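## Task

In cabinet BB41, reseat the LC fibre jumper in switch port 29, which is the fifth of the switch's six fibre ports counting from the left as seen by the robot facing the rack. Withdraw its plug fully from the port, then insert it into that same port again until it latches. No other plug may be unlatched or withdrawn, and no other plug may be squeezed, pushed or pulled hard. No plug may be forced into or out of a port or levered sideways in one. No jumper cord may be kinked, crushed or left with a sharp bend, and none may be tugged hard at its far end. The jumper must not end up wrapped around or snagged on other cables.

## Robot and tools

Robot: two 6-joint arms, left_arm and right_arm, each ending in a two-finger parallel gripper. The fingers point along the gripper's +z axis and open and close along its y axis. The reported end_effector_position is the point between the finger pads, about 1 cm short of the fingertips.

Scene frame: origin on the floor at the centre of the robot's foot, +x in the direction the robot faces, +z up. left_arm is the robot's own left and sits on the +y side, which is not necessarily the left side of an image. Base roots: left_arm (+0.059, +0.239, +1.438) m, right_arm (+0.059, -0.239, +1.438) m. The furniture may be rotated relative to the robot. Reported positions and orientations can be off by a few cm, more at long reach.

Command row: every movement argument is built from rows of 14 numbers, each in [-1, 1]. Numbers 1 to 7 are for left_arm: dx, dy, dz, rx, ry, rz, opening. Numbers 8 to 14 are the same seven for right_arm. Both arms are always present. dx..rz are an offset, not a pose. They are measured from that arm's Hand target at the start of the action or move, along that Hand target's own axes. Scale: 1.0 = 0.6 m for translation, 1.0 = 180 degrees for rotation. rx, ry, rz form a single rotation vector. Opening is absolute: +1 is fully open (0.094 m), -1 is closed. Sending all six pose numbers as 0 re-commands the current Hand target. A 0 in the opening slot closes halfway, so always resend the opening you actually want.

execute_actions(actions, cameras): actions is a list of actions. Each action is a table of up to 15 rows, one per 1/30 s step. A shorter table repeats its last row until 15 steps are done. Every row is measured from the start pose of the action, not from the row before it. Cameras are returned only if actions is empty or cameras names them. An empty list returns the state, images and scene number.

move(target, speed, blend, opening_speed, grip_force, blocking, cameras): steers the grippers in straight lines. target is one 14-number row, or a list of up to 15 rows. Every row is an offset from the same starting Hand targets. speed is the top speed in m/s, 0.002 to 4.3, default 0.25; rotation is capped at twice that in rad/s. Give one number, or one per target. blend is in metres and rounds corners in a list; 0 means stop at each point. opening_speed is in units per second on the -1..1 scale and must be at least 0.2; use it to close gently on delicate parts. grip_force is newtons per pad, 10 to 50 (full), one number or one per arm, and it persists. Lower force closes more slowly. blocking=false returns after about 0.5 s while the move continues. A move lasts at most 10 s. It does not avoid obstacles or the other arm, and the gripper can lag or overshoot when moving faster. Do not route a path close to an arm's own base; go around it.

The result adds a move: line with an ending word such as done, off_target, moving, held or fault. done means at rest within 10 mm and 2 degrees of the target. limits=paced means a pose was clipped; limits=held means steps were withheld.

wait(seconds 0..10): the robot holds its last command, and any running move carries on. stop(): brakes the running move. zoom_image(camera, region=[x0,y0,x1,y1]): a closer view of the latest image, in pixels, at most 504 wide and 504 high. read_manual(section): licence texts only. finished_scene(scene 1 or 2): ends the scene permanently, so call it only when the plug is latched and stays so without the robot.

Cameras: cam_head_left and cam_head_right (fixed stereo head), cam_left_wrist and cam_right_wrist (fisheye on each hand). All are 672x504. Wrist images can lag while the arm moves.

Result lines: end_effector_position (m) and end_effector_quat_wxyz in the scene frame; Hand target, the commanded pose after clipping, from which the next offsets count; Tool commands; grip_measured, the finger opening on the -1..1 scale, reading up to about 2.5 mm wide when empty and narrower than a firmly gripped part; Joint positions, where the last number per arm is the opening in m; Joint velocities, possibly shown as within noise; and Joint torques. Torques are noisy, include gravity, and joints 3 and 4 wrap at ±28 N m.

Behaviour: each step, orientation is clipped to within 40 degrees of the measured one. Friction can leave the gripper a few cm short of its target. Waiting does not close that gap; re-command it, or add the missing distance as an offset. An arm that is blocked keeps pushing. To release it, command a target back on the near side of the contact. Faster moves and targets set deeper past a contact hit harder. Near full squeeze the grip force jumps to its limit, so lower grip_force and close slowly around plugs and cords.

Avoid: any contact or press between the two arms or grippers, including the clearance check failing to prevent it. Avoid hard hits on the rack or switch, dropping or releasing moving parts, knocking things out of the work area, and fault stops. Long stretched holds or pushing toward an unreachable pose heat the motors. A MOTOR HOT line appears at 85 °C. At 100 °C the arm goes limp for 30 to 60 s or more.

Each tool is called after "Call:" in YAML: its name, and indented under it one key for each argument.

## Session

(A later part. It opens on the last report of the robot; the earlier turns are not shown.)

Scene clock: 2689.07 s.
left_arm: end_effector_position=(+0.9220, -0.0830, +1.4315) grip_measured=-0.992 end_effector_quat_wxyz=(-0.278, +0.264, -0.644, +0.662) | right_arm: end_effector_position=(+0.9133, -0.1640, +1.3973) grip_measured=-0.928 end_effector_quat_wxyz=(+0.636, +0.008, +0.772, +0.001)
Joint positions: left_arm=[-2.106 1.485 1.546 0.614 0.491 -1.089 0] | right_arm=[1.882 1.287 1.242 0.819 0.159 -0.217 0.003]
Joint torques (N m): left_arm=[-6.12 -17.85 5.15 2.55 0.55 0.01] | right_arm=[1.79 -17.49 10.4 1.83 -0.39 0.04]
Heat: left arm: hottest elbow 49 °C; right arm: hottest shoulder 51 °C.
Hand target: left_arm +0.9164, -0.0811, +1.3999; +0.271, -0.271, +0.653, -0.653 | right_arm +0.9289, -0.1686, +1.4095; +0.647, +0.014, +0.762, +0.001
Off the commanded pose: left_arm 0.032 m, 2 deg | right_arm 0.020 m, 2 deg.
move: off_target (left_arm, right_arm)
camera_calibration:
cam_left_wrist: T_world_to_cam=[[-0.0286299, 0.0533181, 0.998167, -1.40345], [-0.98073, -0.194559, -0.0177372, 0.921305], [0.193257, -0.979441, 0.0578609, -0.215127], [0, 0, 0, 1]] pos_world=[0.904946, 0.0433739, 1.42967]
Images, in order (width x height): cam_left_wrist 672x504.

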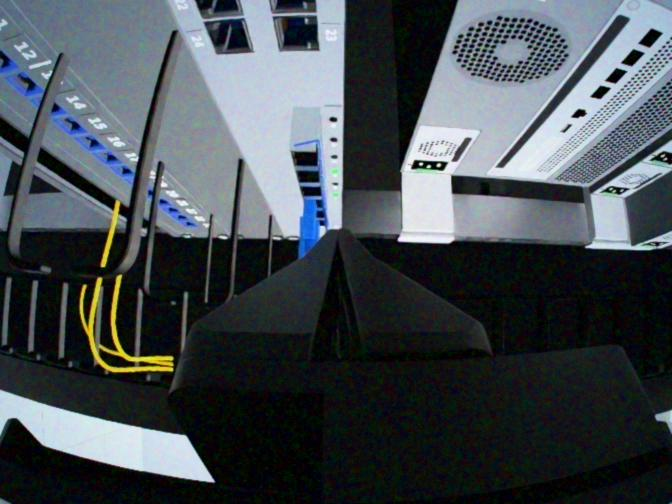

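Call:
move:
  target: [0.0147,-0.0917,-0.0147,0,0,0,-1, 0,0,0,0,0,0,-1]
  speed: 0.08
  cameras: ["cam_left_wrist"]

Call:
zoom_image:
  camera: "cam_left_wrist"
  region: [230, 150, 350, 270]

Scene clock: 2705.87 s.
left_arm: end_effector_position=(+0.9109, -0.0746, +1.4526) grip_measured=-0.992 end_effector_quat_wxyz=(-0.275, +0.275, -0.650, +0.653) | right_arm: end_effector_position=(+0.9133, -0.1640, +1.3973) grip_measured=-0.928 end_effector_quat_wxyz=(+0.636, +0.008, +0.772, +0.001)
Joint positions: left_arm=[-2.122 1.409 1.484 0.575 0.454 -1.078 0] | right_arm=[1.882 1.287 1.242 0.819 0.159 -0.217 0.003]
Joint torques (N m): left_arm=[-8.23 -19.96 5.31 1.39 0.37 0.28] | right_arm=[1.85 -17.38 10.44 1.88 -0.38 0.06]
Heat: left arm: hottest elbow 47 °C; right arm: hottest shoulder 51 °C.
Hand target: left_arm +0.9040, -0.0813, +1.4549; +0.271, -0.271, +0.653, -0.653 | right_arm +0.9289, -0.1686, +1.4095; +0.647, +0.014, +0.762, +0.001
Off the commanded pose: left_arm 0.010 m, 1 deg | right_arm 0.020 m, 2 deg.
move: off_target (right_arm)
camera_calibration:
cam_left_wrist: T_world_to_cam=[[-0.00326107, 0.0406563, 0.999168, -1.45077], [-0.978361, -0.206841, 0.00522326, 0.875982], [0.206882, -0.977529, 0.0404511, -0.193044], [0, 0, 0, 1]] pos_world=[0.892233, 0.0514658, 1.4528]
Images, in order (width x height): cam_left_wrist 672x504.

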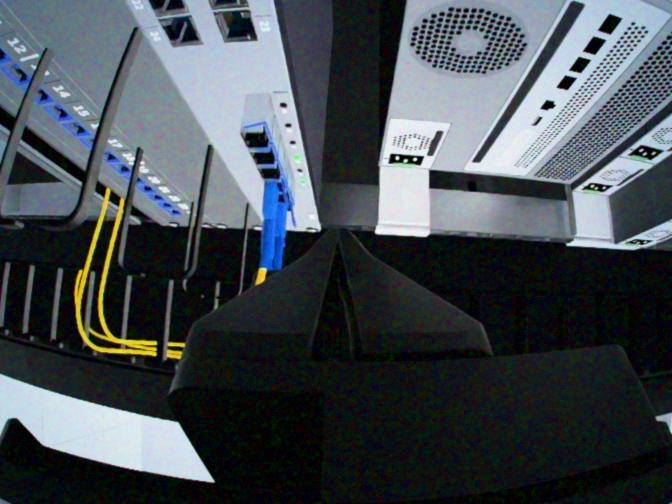

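Scaled by 4.200 from the camera's 672x504 image, which has a finer 960x720 frame.

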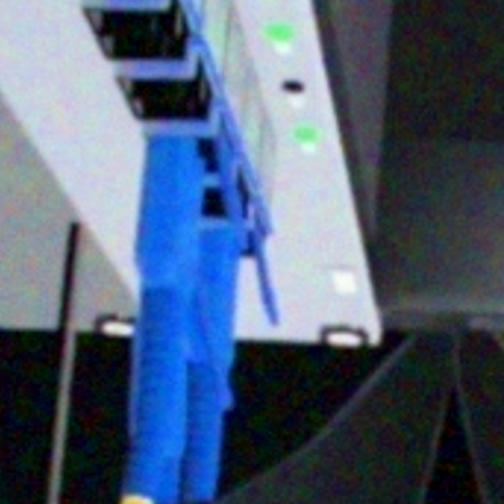

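Call:
zoom_image:
  camera: "cam_left_wrist"
  region: [255, 175, 305, 225]

Call:
zoom_image:
  camera: "cam_left_wrist"
  region: [250, 215, 300, 275]

Scaled by 10.080 from the camera's 672x504 image, which has a finer 960x720 frame.

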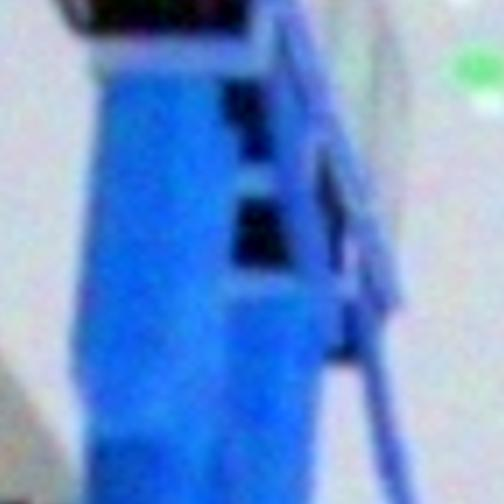

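Scaled by 8.400 from the camera's 672x504 image, which has a finer 960x720 frame.

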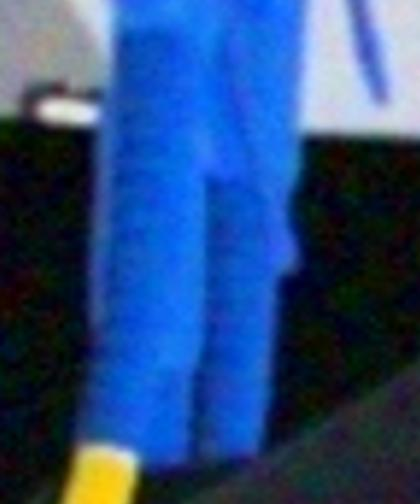

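Call:
zoom_image:
  camera: "cam_left_wrist"
  region: [256, 232, 296, 272]

Scaled by 12.600 from the camera's 672x504 image, which has a finer 960x720 frame.

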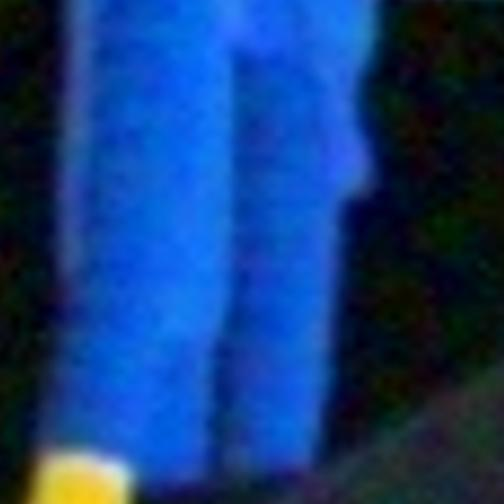

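Call:
move:
  target:
    - [0,0,0,0,0,0,-1, 0.0166,-0.002,-0.102,0,0,0,-1]
    - [0,0,0,0,0,0,-1, -0.003,0,-0.0131,0,0,0,-1]
  speed: [0.06,0.04]
  cameras: ["cam_left_wrist","cam_right_wrist"]

Call:
zoom_image:
  camera: "cam_left_wrist"
  region: [240, 200, 310, 270]

Call:
zoom_image:
  camera: "cam_right_wrist"
  region: [286, 140, 386, 240]

Scene clock: 2783.77 s.
left_arm: end_effector_position=(+0.9109, -0.0746, +1.4526) grip_measured=-0.992 end_effector_quat_wxyz=(-0.275, +0.275, -0.650, +0.653) | right_arm: end_effector_position=(+0.9060, -0.1660, +1.4002) grip_measured=-0.928 end_effector_quat_wxyz=(+0.636, +0.009, +0.772, +0.000)
Joint positions: left_arm=[-2.122 1.409 1.484 0.575 0.454 -1.078 0] | right_arm=[1.882 1.269 1.215 0.828 0.161 -0.217 0.003]
Joint torques (N m): left_arm=[-8.41 -20.25 5.15 1.46 0.34 0.29] | right_arm=[2.02 -17.03 10.26 1.8 -0.39 0.04]
Heat: left arm: hottest shoulder 47 °C; right arm: hottest shoulder 51 °C.
Hand target: left_arm +0.9040, -0.0813, +1.4549; +0.271, -0.271, +0.653, -0.653 | right_arm +0.9214, -0.1685, +1.4122; +0.647, +0.014, +0.762, +0.001
Off the commanded pose: left_arm 0.010 m, 1 deg | right_arm 0.020 m, 2 deg.
move: off_target (right_arm)
camera_calibration:
cam_left_wrist: T_world_to_cam=[[-0.00326107, 0.0406563, 0.999168, -1.45077], [-0.978361, -0.206841, 0.00522326, 0.875982], [0.206882, -0.977529, 0.0404511, -0.193044], [0, 0, 0, 1]] pos_world=[0.892233, 0.0514658, 1.4528]
cam_right_wrist: T_world_to_cam=[[-0.00714649, -0.999974, 0.000997448, -0.160866], [-0.726398, 0.0045058, -0.68726, 1.62571], [0.687237, -0.00563604, -0.726411, 0.519015], [0, 0, 0, 1]] pos_world=[0.823079, -0.165262, 1.49447]
Images, in order (width x height): cam_left_wrist 672x504, cam_right_wrist 672x504.

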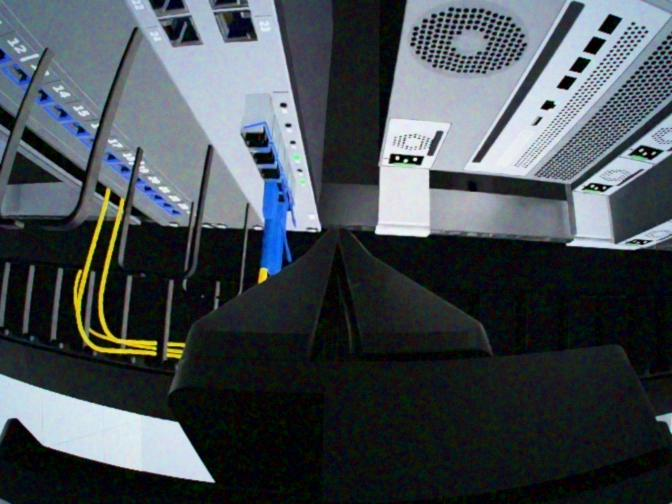

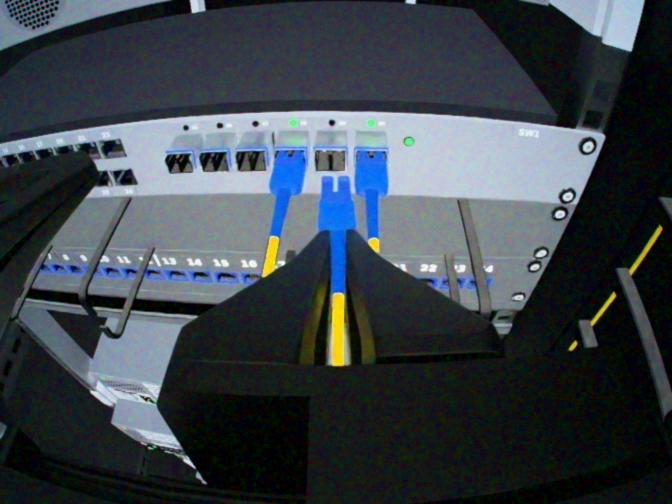

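Scaled by 7.200 from the camera's 672x504 image, which has a finer 960x720 frame.

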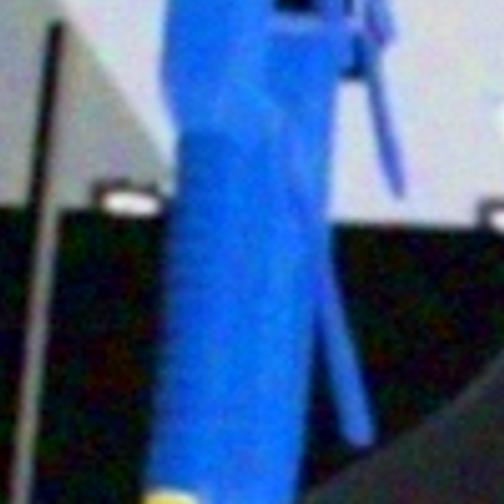

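Scaled by 5.040 from the camera's 672x504 image, which has a finer 960x720 frame.

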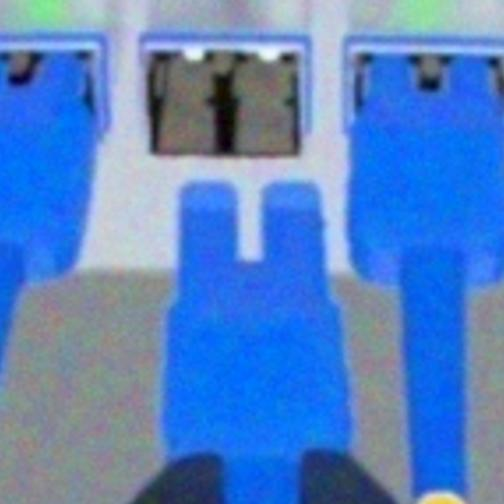

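Call:
zoom_image:
  camera: "cam_right_wrist"
  region: [311, 170, 361, 235]

Call:
zoom_image:
  camera: "cam_right_wrist"
  region: [346, 140, 396, 205]

Scaled by 7.754 from the camera's 672x504 image, which has a finer 960x720 frame.

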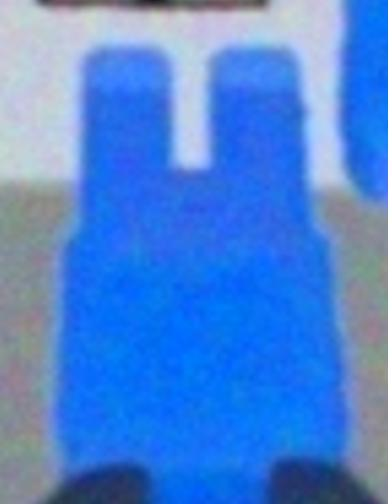

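Scaled by 7.754 from the camera's 672x504 image, which has a finer 960x720 frame.

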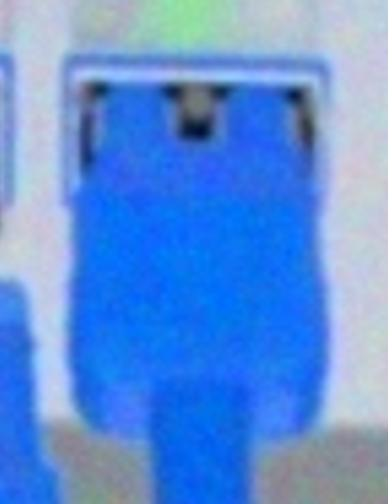

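Call:
zoom_image:
  camera: "cam_left_wrist"
  region: [250, 205, 300, 280]

Call:
zoom_image:
  camera: "cam_left_wrist"
  region: [255, 165, 305, 235]

Scaled by 6.720 from the camera's 672x504 image, which has a finer 960x720 frame.

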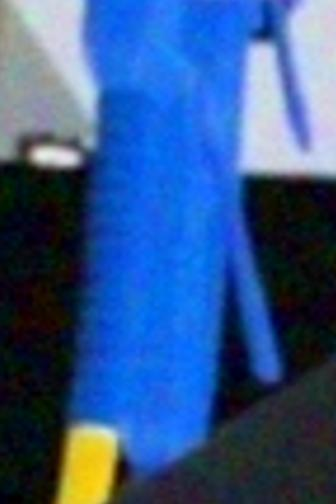

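Scaled by 7.200 from the camera's 672x504 image, which has a finer 960x720 frame.

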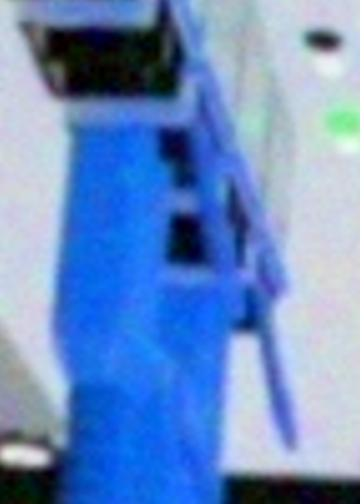

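Call:
move:
  target:
    - [0,0,0,0,0,0,-0.3, 0,0,0,0,0,0,-1]
    - [0,0.0633,0,0,0,0,-0.3, 0,0,0,0,0,0,-1]
  speed: 0.06
  opening_speed: 0.5
  cameras: ["cam_left_wrist"]

Call:
zoom_image:
  camera: "cam_left_wrist"
  region: [270, 170, 370, 290]

Scene clock: 2850.57 s.
left_arm: end_effector_position=(+0.9078, -0.0801, +1.4476) grip_measured=-0.302 end_effector_quat_wxyz=(-0.277, +0.265, -0.645, +0.661) | right_arm: end_effector_position=(+0.9060, -0.1660, +1.3999) grip_measured=-0.928 end_effector_quat_wxyz=(+0.636, +0.009, +0.772, +0.000)
Joint positions: left_arm=[-2.122 1.43 1.484 0.613 0.476 -1.077 0.033] | right_arm=[1.882 1.27 1.215 0.828 0.161 -0.217 0.003]
Joint torques (N m): left_arm=[-6.07 -17.03 5.75 2.5 0.56 0.02] | right_arm=[2.08 -17.14 10.28 1.89 -0.41 0.04]
Heat: left arm: hottest shoulder 47 °C; right arm: hottest elbow 53 °C.
Hand target: left_arm +0.9039, -0.0812, +1.4171; +0.271, -0.271, +0.653, -0.653 | right_arm +0.9214, -0.1685, +1.4123; +0.647, +0.014, +0.762, +0.001
Off the commanded pose: left_arm 0.031 m, 2 deg | right_arm 0.020 m, 2 deg.
move: off_target (left_arm, right_arm)
camera_calibration:
cam_left_wrist: T_world_to_cam=[[-0.0253593, 0.0516181, 0.998345, -1.42338], [-0.980618, -0.195368, -0.0148078, 0.903816], [0.19428, -0.979371, 0.055572, -0.20817], [0, 0, 0, 1]] pos_world=[0.890646, 0.046173, 1.44597]
Images, in order (width x height): cam_left_wrist 672x504.

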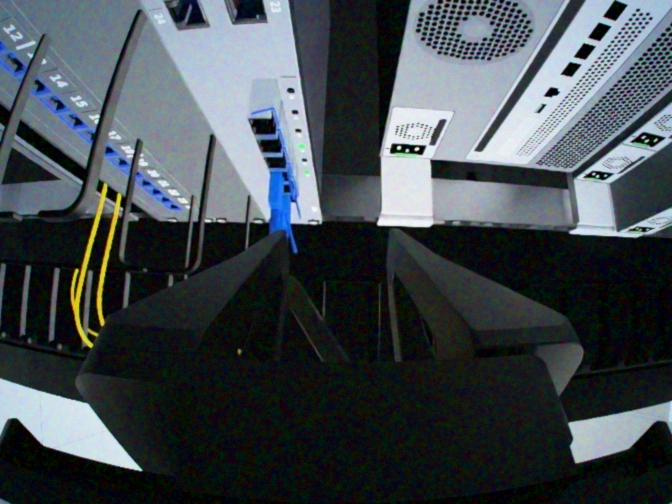

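Scaled by 4.200 from the camera's 672x504 image, which has a finer 960x720 frame.

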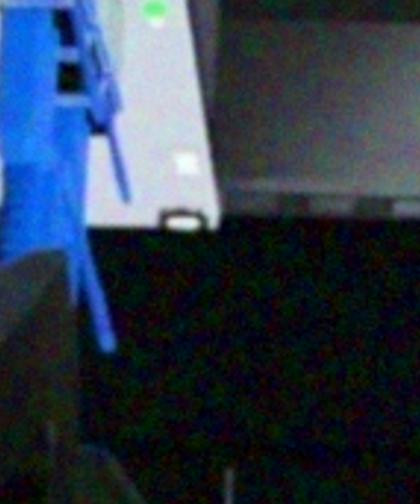

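Call:
move:
  target:
    - [0,0,0,0,0,0,-0.3, 0.0166,0.005,-0.102,0,0,0,-1]
    - [0,0,0,0,0,0,-0.3, -0.0021,0.005,0.0017,0,0,0,-1]
  speed: [0.06,0.04]
  cameras: ["cam_left_wrist","cam_right_wrist"]

Call:
zoom_image:
  camera: "cam_left_wrist"
  region: [260, 190, 320, 280]

Call:
zoom_image:
  camera: "cam_right_wrist"
  region: [286, 140, 386, 240]

Scene clock: 2890.17 s.
left_arm: end_effector_position=(+0.9078, -0.0801, +1.4476) grip_measured=-0.302 end_effector_quat_wxyz=(-0.277, +0.265, -0.645, +0.661) | right_arm: end_effector_position=(+0.9072, -0.1611, +1.4019) grip_measured=-0.928 end_effector_quat_wxyz=(+0.636, +0.009, +0.771, +0.003)
Joint positions: left_arm=[-2.122 1.43 1.484 0.613 0.476 -1.077 0.033] | right_arm=[1.893 1.271 1.221 0.826 0.166 -0.22 0.003]
Joint torques (N m): left_arm=[-6.48 -17.14 5.79 2.54 0.57 0.01] | right_arm=[2.14 -16.97 10.3 1.89 -0.4 0.01]
Heat: left arm: hottest elbow 44 °C; right arm: hottest elbow 52 °C.
Hand target: left_arm +0.9039, -0.0812, +1.4171; +0.271, -0.271, +0.653, -0.653 | right_arm +0.9227, -0.1655, +1.4136; +0.647, +0.014, +0.762, +0.002
Off the commanded pose: left_arm 0.031 m, 2 deg | right_arm 0.020 m, 2 deg.
move: off_target (left_arm, right_arm)
camera_calibration:
cam_left_wrist: T_world_to_cam=[[-0.0253593, 0.0516181, 0.998345, -1.42338], [-0.980618, -0.195368, -0.0148078, 0.903816], [0.19428, -0.979371, 0.055572, -0.20817], [0, 0, 0, 1]] pos_world=[0.890646, 0.046173, 1.44597]
cam_right_wrist: T_world_to_cam=[[-0.00517804, -0.999979, -0.00387974, -0.150887], [-0.726027, 0.00642738, -0.687636, 1.62816], [0.687646, -0.000743808, -0.726045, 0.519354], [0, 0, 0, 1]] pos_world=[0.824177, -0.160963, 1.49607]
Images, in order (width x height): cam_left_wrist 672x504, cam_right_wrist 672x504.

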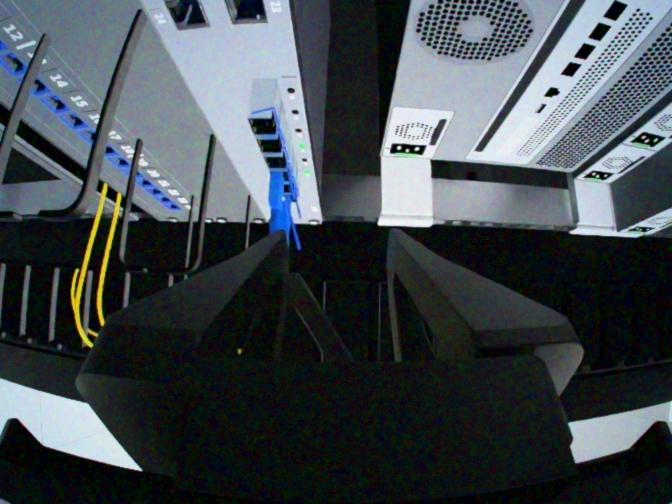

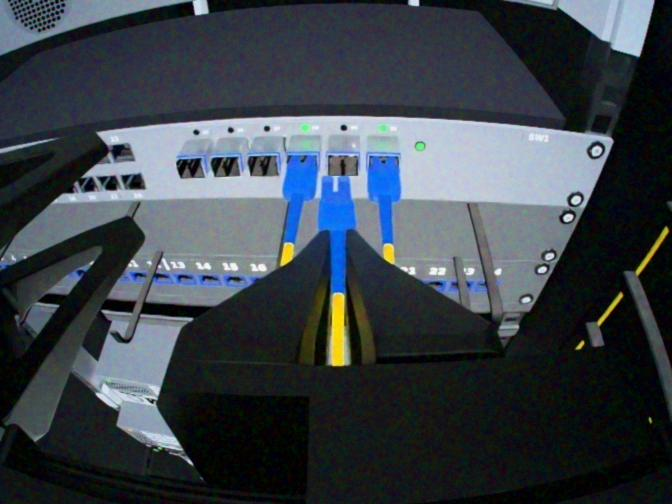

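Scaled by 5.600 from the camera's 672x504 image, which has a finer 960x720 frame.

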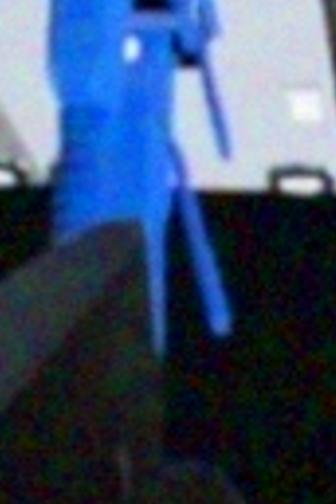

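Scaled by 5.040 from the camera's 672x504 image, which has a finer 960x720 frame.

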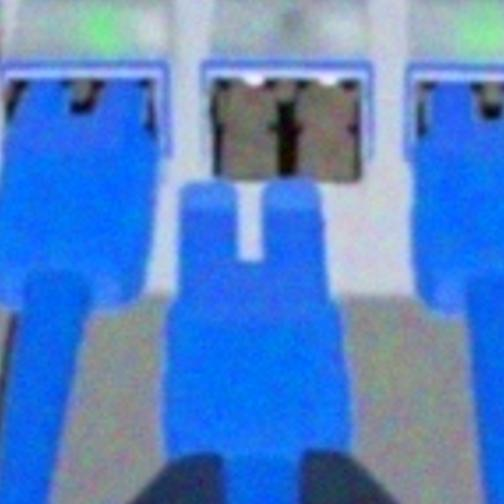

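Call:
move:
  target: [0,0,0,0,0,0,-0.3, 0,-0.0055,0,0,0,0,-1]
  speed: 0.04

Scene clock: 2906.37 s.
left_arm: end_effector_position=(+0.9078, -0.0801, +1.4476) grip_measured=-0.302 end_effector_quat_wxyz=(-0.277, +0.265, -0.645, +0.661) | right_arm: end_effector_position=(+0.9074, -0.1641, +1.4003) grip_measured=-0.928 end_effector_quat_wxyz=(+0.636, +0.008, +0.772, +0.001)
Joint positions: left_arm=[-2.122 1.43 1.484 0.613 0.476 -1.077 0.033] | right_arm=[1.885 1.272 1.221 0.825 0.161 -0.218 0.003]
Joint torques (N m): left_arm=[-6.36 -16.79 5.68 2.55 0.57 0.04] | right_arm=[1.49 -17.38 10.35 1.85 -0.38 0.07]
Heat: left arm: hottest elbow 44 °C; right arm: hottest elbow 52 °C.
Hand target: left_arm +0.9039, -0.0812, +1.4171; +0.271, -0.271, +0.653, -0.653 | right_arm +0.9226, -0.1689, +1.4133; +0.647, +0.014, +0.762, +0.001
Off the commanded pose: left_arm 0.031 m, 2 deg | right_arm 0.021 m, 2 deg.
move: off_target (left_arm, right_arm)

Call:
move:
  target: [0,0,0,0,0,0,-0.3, -0.0044,0.0008,0.0061,0,0,0,-1]
  speed: 0.04
  cameras: ["cam_left_wrist","cam_right_wrist"]

Call:
zoom_image:
  camera: "cam_left_wrist"
  region: [260, 190, 320, 280]

Call:
zoom_image:
  camera: "cam_right_wrist"
  region: [286, 140, 386, 240]

Scene clock: 2916.80 s.
left_arm: end_effector_position=(+0.9078, -0.0801, +1.4476) grip_measured=-0.302 end_effector_quat_wxyz=(-0.277, +0.265, -0.645, +0.661) | right_arm: end_effector_position=(+0.9110, -0.1643, +1.4025) grip_measured=-0.928 end_effector_quat_wxyz=(+0.636, +0.008, +0.772, +0.002)
Joint positions: left_arm=[-2.122 1.43 1.484 0.613 0.476 -1.077 0.033] | right_arm=[1.885 1.272 1.232 0.813 0.161 -0.218 0.003]
Joint velocities: left_arm=[within noise] | right_arm=[-0.005 -0.005 0.007 -0.007 0.154 0.066 0]
Joint torques (N m): left_arm=[-6.24 -16.97 5.59 2.47 0.58 -0.02] | right_arm=[1.79 -17.2 10.45 1.95 -0.38 0.02]
Heat: left arm: hottest elbow 44 °C; right arm: hottest elbow 52 °C.
Hand target: left_arm +0.9039, -0.0812, +1.4171; +0.271, -0.271, +0.653, -0.653 | right_arm +0.9266, -0.1686, +1.4153; +0.647, +0.014, +0.762, +0.001
Off the commanded pose: left_arm 0.031 m, 2 deg | right_arm 0.021 m, 2 deg.
move: off_target (left_arm, right_arm)
camera_calibration:
cam_left_wrist: T_world_to_cam=[[-0.0253593, 0.0516181, 0.998345, -1.42338], [-0.980618, -0.195368, -0.0148078, 0.903816], [0.19428, -0.979371, 0.055572, -0.20817], [0, 0, 0, 1]] pos_world=[0.890646, 0.046173, 1.44597]
cam_right_wrist: T_world_to_cam=[[-0.00450285, -0.99999, -0.000357076, -0.159597], [-0.726988, 0.00351874, -0.686641, 1.63039], [0.686635, -0.00283225, -0.726997, 0.519026], [0, 0, 0, 1]] pos_world=[0.828177, -0.163862, 1.49677]
Images, in order (width x height): cam_left_wrist 672x504, cam_right_wrist 672x504.

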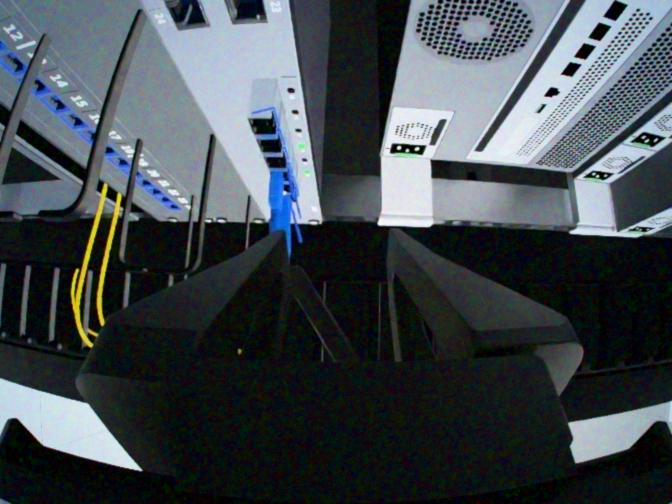

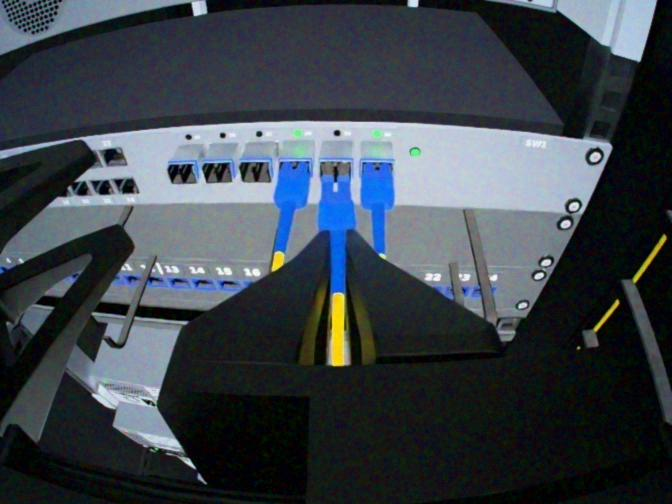

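Scaled by 5.600 from the camera's 672x504 image, which has a finer 960x720 frame.

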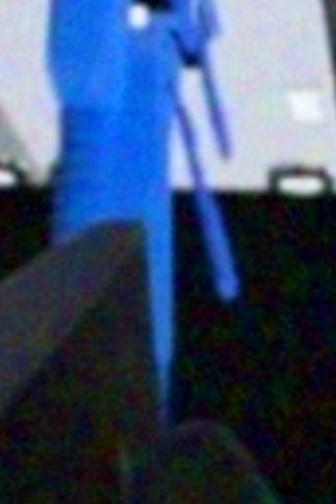

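Scaled by 5.040 from the camera's 672x504 image, which has a finer 960x720 frame.

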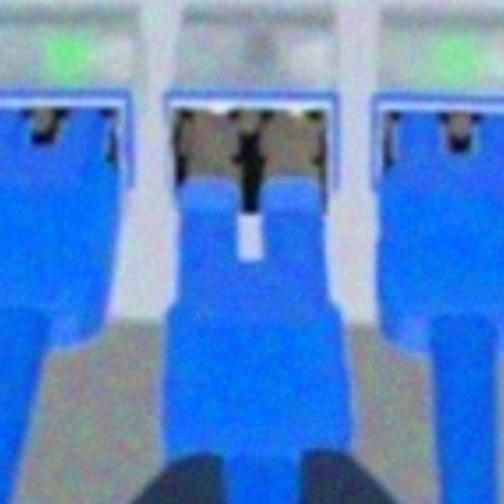

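Call:
move:
  target: [0,0,0,0,0,0,-0.3, -0.0001,0,0.0068,0,0,0,-1]
  speed: 0.03
  cameras: ["cam_left_wrist","cam_right_wrist"]

Call:
zoom_image:
  camera: "cam_left_wrist"
  region: [260, 190, 320, 280]

Call:
zoom_image:
  camera: "cam_right_wrist"
  region: [286, 140, 386, 240]

Scene clock: 2924.80 s.
left_arm: end_effector_position=(+0.9078, -0.0801, +1.4476) grip_measured=-0.302 end_effector_quat_wxyz=(-0.277, +0.265, -0.645, +0.661) | right_arm: end_effector_position=(+0.9150, -0.1640, +1.4026) grip_measured=-0.928 end_effector_quat_wxyz=(+0.636, +0.008, +0.772, +0.002)
Joint positions: left_arm=[-2.122 1.43 1.484 0.613 0.476 -1.077 0.033] | right_arm=[1.884 1.278 1.245 0.806 0.161 -0.218 0.003]
Joint torques (N m): left_arm=[-5.83 -16.56 5.56 2.54 0.54 0.04] | right_arm=[1.96 -17.67 10.56 1.87 -0.4 0.07]
Heat: left arm: hottest elbow 44 °C; right arm: hottest elbow 52 °C.
Hand target: left_arm +0.9039, -0.0812, +1.4171; +0.271, -0.271, +0.653, -0.653 | right_arm +0.9308, -0.1686, +1.4150; +0.647, +0.014, +0.762, +0.001
Off the commanded pose: left_arm 0.031 m, 2 deg | right_arm 0.020 m, 2 deg.
move: off_target (left_arm, right_arm)
camera_calibration:
cam_left_wrist: T_world_to_cam=[[-0.0253593, 0.0516181, 0.998345, -1.42338], [-0.980618, -0.195368, -0.0148078, 0.903816], [0.19428, -0.979371, 0.055572, -0.20817], [0, 0, 0, 1]] pos_world=[0.890646, 0.046173, 1.44597]
cam_right_wrist: T_world_to_cam=[[-0.00442403, -0.99999, -0.000148266, -0.159757], [-0.726696, 0.00331681, -0.686951, 1.63348], [0.686945, -0.00293135, -0.726704, 0.51571], [0, 0, 0, 1]] pos_world=[0.832077, -0.163662, 1.49687]
Images, in order (width x height): cam_left_wrist 672x504, cam_right_wrist 672x504.

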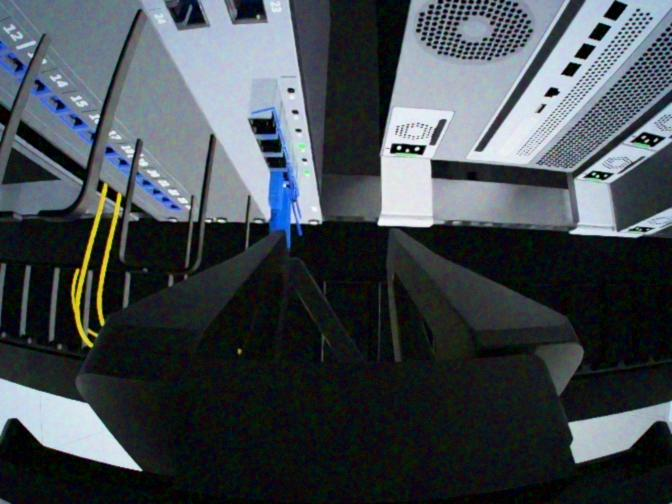

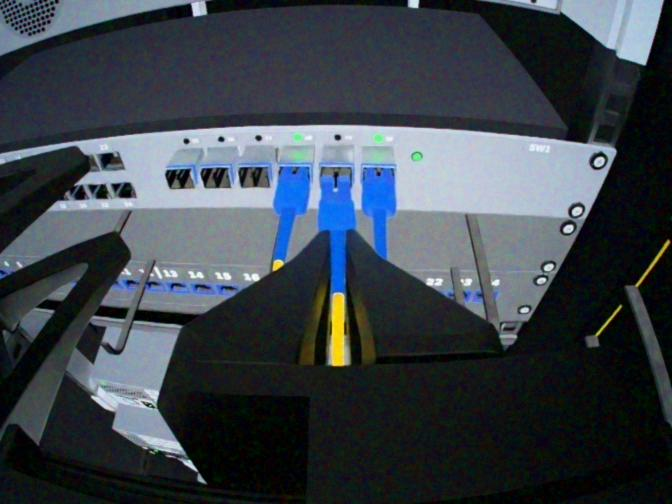

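Scaled by 5.600 from the camera's 672x504 image, which has a finer 960x720 frame.

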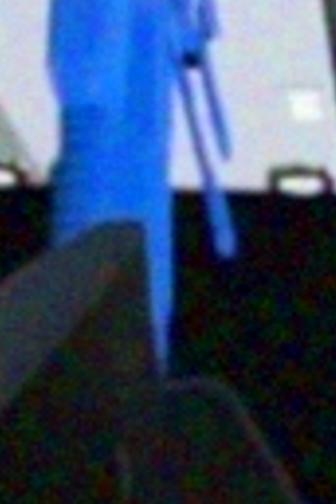

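Scaled by 5.040 from the camera's 672x504 image, which has a finer 960x720 frame.

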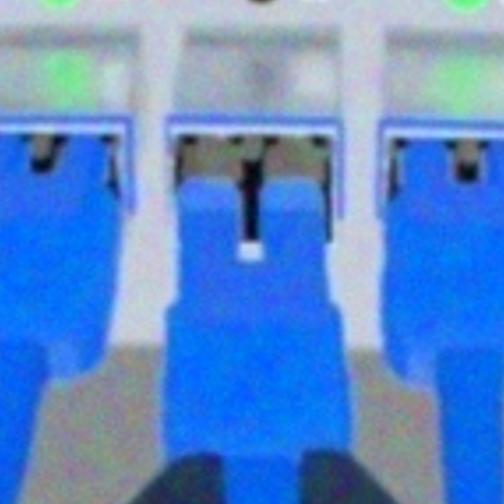

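Call:
move:
  target: [0,0,0,0,0,0,-0.3, -0.0003,0,0.0067,0,0,0,-1]
  speed: 0.03
  cameras: ["cam_left_wrist","cam_right_wrist"]

Call:
zoom_image:
  camera: "cam_left_wrist"
  region: [260, 190, 320, 280]

Call:
zoom_image:
  camera: "cam_right_wrist"
  region: [286, 140, 386, 240]

Scene clock: 2931.47 s.
left_arm: end_effector_position=(+0.9078, -0.0801, +1.4476) grip_measured=-0.302 end_effector_quat_wxyz=(-0.277, +0.265, -0.645, +0.661) | right_arm: end_effector_position=(+0.9162, -0.1638, +1.4004) grip_measured=-0.928 end_effector_quat_wxyz=(+0.634, +0.007, +0.773, +0.001)
Joint positions: left_arm=[-2.122 1.43 1.484 0.613 0.476 -1.077 0.033] | right_arm=[1.883 1.282 1.251 0.801 0.16 -0.218 0.003]
Joint torques (N m): left_arm=[-6.01 -16.62 5.59 2.63 0.58 0.04] | right_arm=[1.79 -17.38 11.18 1.8 -0.42 0.08]
Heat: left arm: hottest elbow 44 °C; right arm: hottest elbow 53 °C.
Hand target: left_arm +0.9039, -0.0812, +1.4171; +0.271, -0.271, +0.653, -0.653 | right_arm +0.9346, -0.1687, +1.4141; +0.647, +0.014, +0.762, +0.001
Off the commanded pose: left_arm 0.031 m, 2 deg | right_arm 0.024 m, 2 deg.
move: off_target (left_arm, right_arm)
camera_calibration:
cam_left_wrist: T_world_to_cam=[[-0.0253593, 0.0516181, 0.998345, -1.42338], [-0.980618, -0.195368, -0.0148078, 0.903816], [0.19428, -0.979371, 0.055572, -0.20817], [0, 0, 0, 1]] pos_world=[0.890646, 0.046173, 1.44597]
cam_right_wrist: T_world_to_cam=[[-0.00338965, -0.999994, 0.00110503, -0.162187], [-0.729409, 0.00171653, -0.684076, 1.63104], [0.68407, -0.0031248, -0.72941, 0.51964], [0, 0, 0, 1]] pos_world=[0.833676, -0.163361, 1.49497]
Images, in order (width x height): cam_left_wrist 672x504, cam_right_wrist 672x504.

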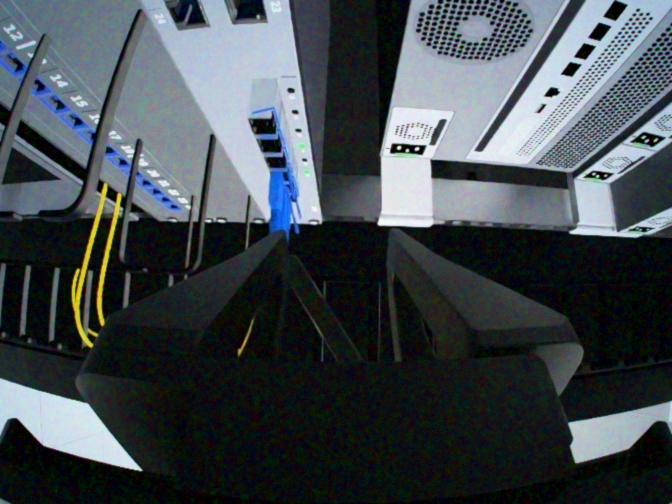

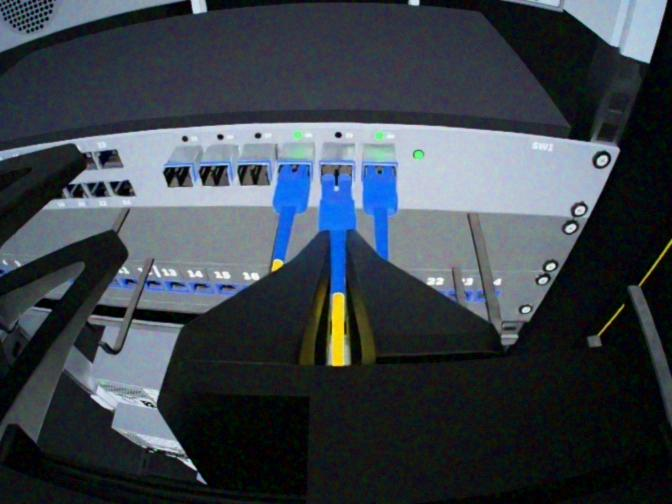

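Scaled by 5.600 from the camera's 672x504 image, which has a finer 960x720 frame.

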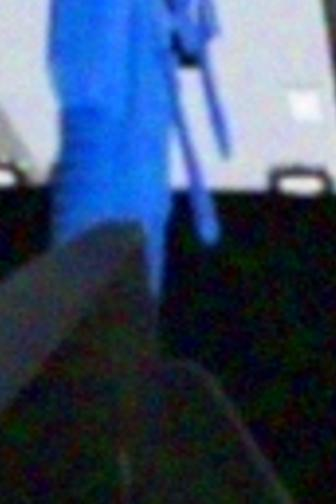

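Scaled by 5.040 from the camera's 672x504 image, which has a finer 960x720 frame.

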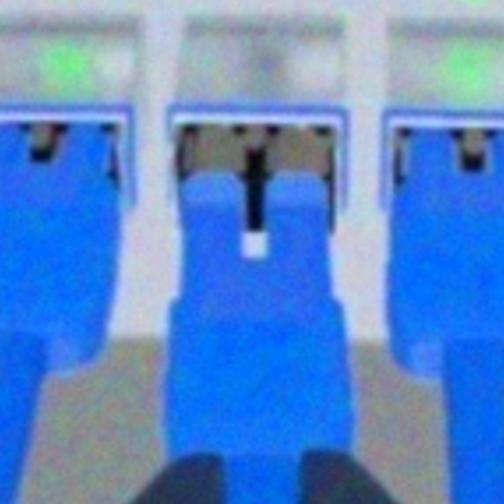

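Call:
move:
  target: [0,0,0,0,0,0,-0.3, -0.0008,0.0002,0.0049,0,0,0,-1]
  speed: 0.03
  cameras: ["cam_left_wrist","cam_right_wrist"]

Call:
zoom_image:
  camera: "cam_left_wrist"
  region: [260, 190, 320, 280]

Call:
zoom_image:
  camera: "cam_right_wrist"
  region: [286, 140, 386, 240]

Scene clock: 2973.00 s.
left_arm: end_effector_position=(+0.9078, -0.0801, +1.4476) grip_measured=-0.302 end_effector_quat_wxyz=(-0.277, +0.265, -0.645, +0.661) | right_arm: end_effector_position=(+0.9187, -0.1638, +1.4005) grip_measured=-0.928 end_effector_quat_wxyz=(+0.634, +0.007, +0.773, +0.001)
Joint positions: left_arm=[-2.122 1.43 1.484 0.613 0.476 -1.077 0.033] | right_arm=[1.883 1.285 1.259 0.795 0.16 -0.218 0.003]
Joint torques (N m): left_arm=[-6.01 -16.73 5.71 2.52 0.55 0.03] | right_arm=[1.61 -17.38 11.28 1.74 -0.41 0.06]
Heat: left arm: hottest elbow 44 °C; right arm: hottest elbow 54 °C.
Hand target: left_arm +0.9039, -0.0812, +1.4171; +0.271, -0.271, +0.653, -0.653 | right_arm +0.9376, -0.1685, +1.4141; +0.647, +0.014, +0.762, +0.001
Off the commanded pose: left_arm 0.031 m, 2 deg | right_arm 0.024 m, 2 deg.
move: off_target (left_arm, right_arm)
camera_calibration:
cam_left_wrist: T_world_to_cam=[[-0.0253593, 0.0516181, 0.998345, -1.42338], [-0.980618, -0.195368, -0.0148078, 0.903816], [0.19428, -0.979371, 0.055572, -0.20817], [0, 0, 0, 1]] pos_world=[0.890646, 0.046173, 1.44597]
cam_right_wrist: T_world_to_cam=[[-0.00337237, -0.999993, 0.00153202, -0.162831], [-0.729941, 0.00141449, -0.683509, 1.63262], [0.683502, -0.00342333, -0.729941, 0.519227], [0, 0, 0, 1]] pos_world=[0.836276, -0.163361, 1.49517]
Images, in order (width x height): cam_left_wrist 672x504, cam_right_wrist 672x504.

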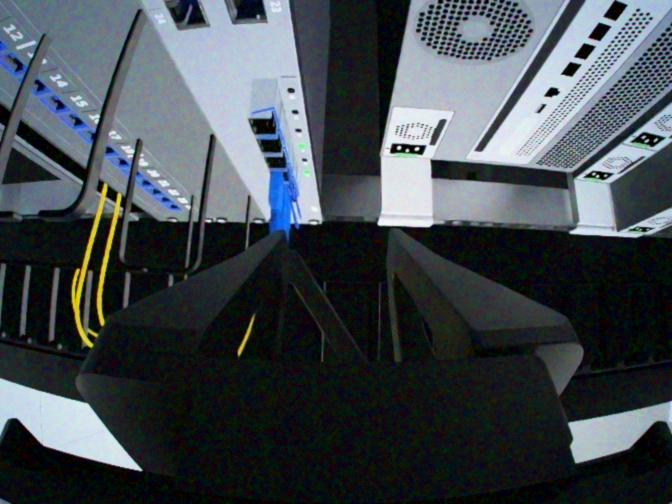

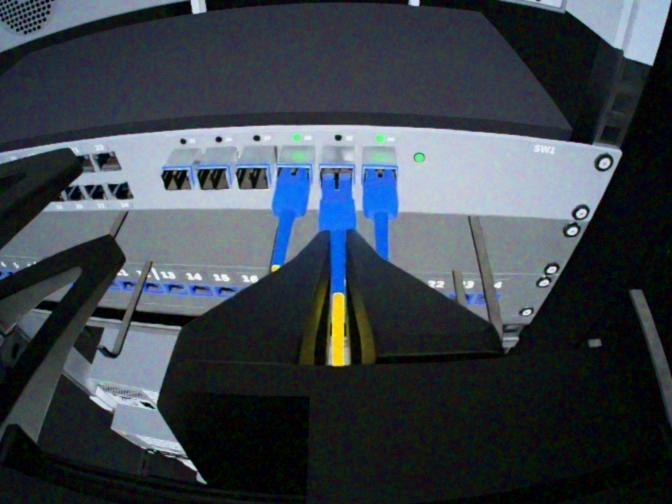

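Scaled by 5.600 from the camera's 672x504 image, which has a finer 960x720 frame.

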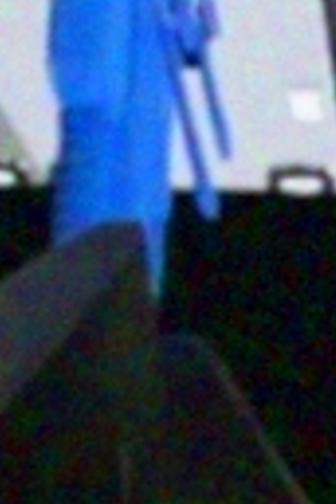

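Scaled by 5.040 from the camera's 672x504 image, which has a finer 960x720 frame.

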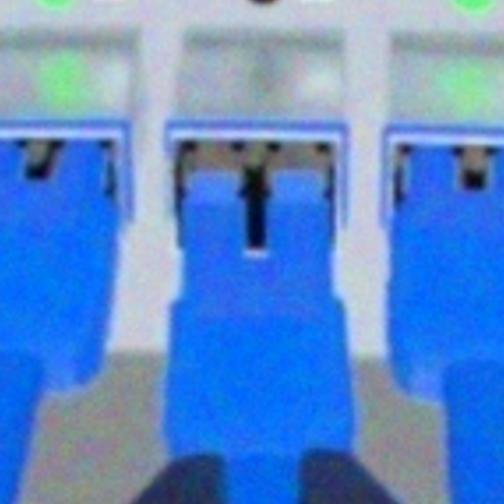

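Call:
move:
  target: [0,0,0,0,0,0,-0.3, -0.0008,0.0002,0.0049,0,0,0,-1]
  speed: 0.03
  cameras: ["cam_left_wrist","cam_right_wrist"]

Call:
zoom_image:
  camera: "cam_left_wrist"
  region: [260, 190, 320, 280]

Call:
zoom_image:
  camera: "cam_right_wrist"
  region: [286, 140, 386, 240]

Scene clock: 2979.97 s.
left_arm: end_effector_position=(+0.9078, -0.0801, +1.4476) grip_measured=-0.302 end_effector_quat_wxyz=(-0.277, +0.265, -0.645, +0.661) | right_arm: end_effector_position=(+0.9203, -0.1635, +1.4003) grip_measured=-0.928 end_effector_quat_wxyz=(+0.634, +0.007, +0.773, +0.002)
Joint positions: left_arm=[-2.122 1.43 1.484 0.613 0.476 -1.077 0.033] | right_arm=[1.883 1.288 1.265 0.79 0.159 -0.218 0.003]
Joint torques (N m): left_arm=[-6.18 -16.79 5.6 2.52 0.55 0.02] | right_arm=[1.85 -17.32 11.79 1.65 -0.4 0.06]
Heat: left arm: hottest elbow 44 °C; right arm: hottest elbow 53 °C.
Hand target: left_arm +0.9039, -0.0812, +1.4171; +0.271, -0.271, +0.653, -0.653 | right_arm +0.9407, -0.1685, +1.4144; +0.647, +0.014, +0.762, +0.001
Off the commanded pose: left_arm 0.031 m, 2 deg | right_arm 0.025 m, 2 deg.
move: off_target (left_arm, right_arm)
camera_calibration:
cam_left_wrist: T_world_to_cam=[[-0.0253593, 0.0516181, 0.998345, -1.42338], [-0.980618, -0.195368, -0.0148078, 0.903816], [0.19428, -0.979371, 0.055572, -0.20817], [0, 0, 0, 1]] pos_world=[0.890646, 0.046173, 1.44597]
cam_right_wrist: T_world_to_cam=[[-0.00238215, -0.999996, 0.00149746, -0.163303], [-0.730519, 0.000717599, -0.682892, 1.63324], [0.682888, -0.00272067, -0.730518, 0.519484], [0, 0, 0, 1]] pos_world=[0.837975, -0.163061, 1.49507]
Images, in order (width x height): cam_left_wrist 672x504, cam_right_wrist 672x504.

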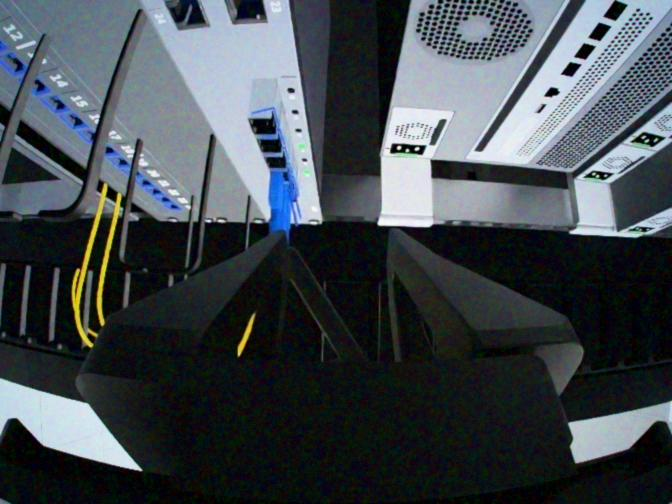

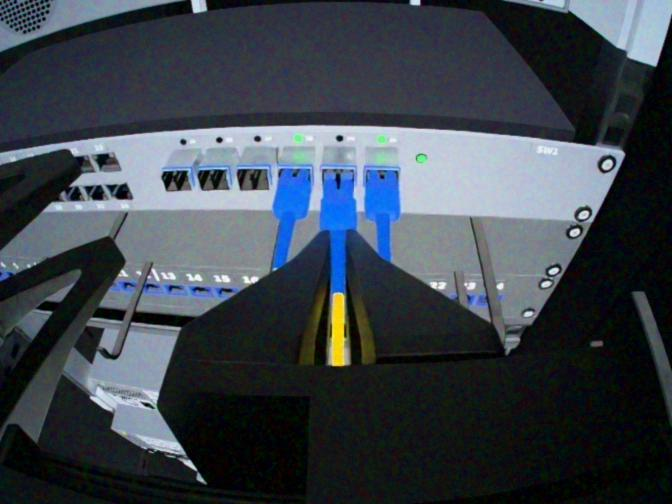

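Scaled by 5.600 from the camera's 672x504 image, which has a finer 960x720 frame.

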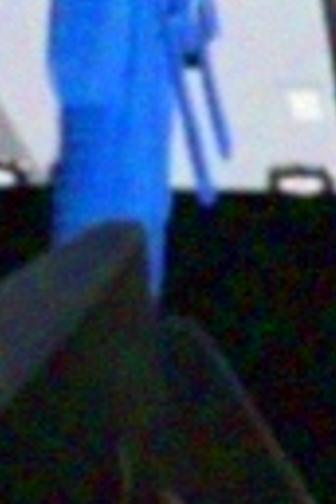

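Scaled by 5.040 from the camera's 672x504 image, which has a finer 960x720 frame.

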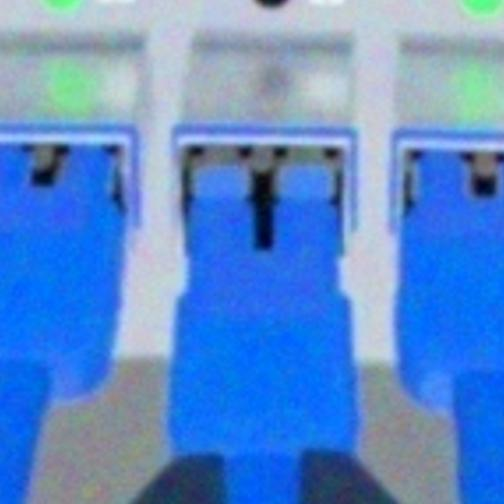

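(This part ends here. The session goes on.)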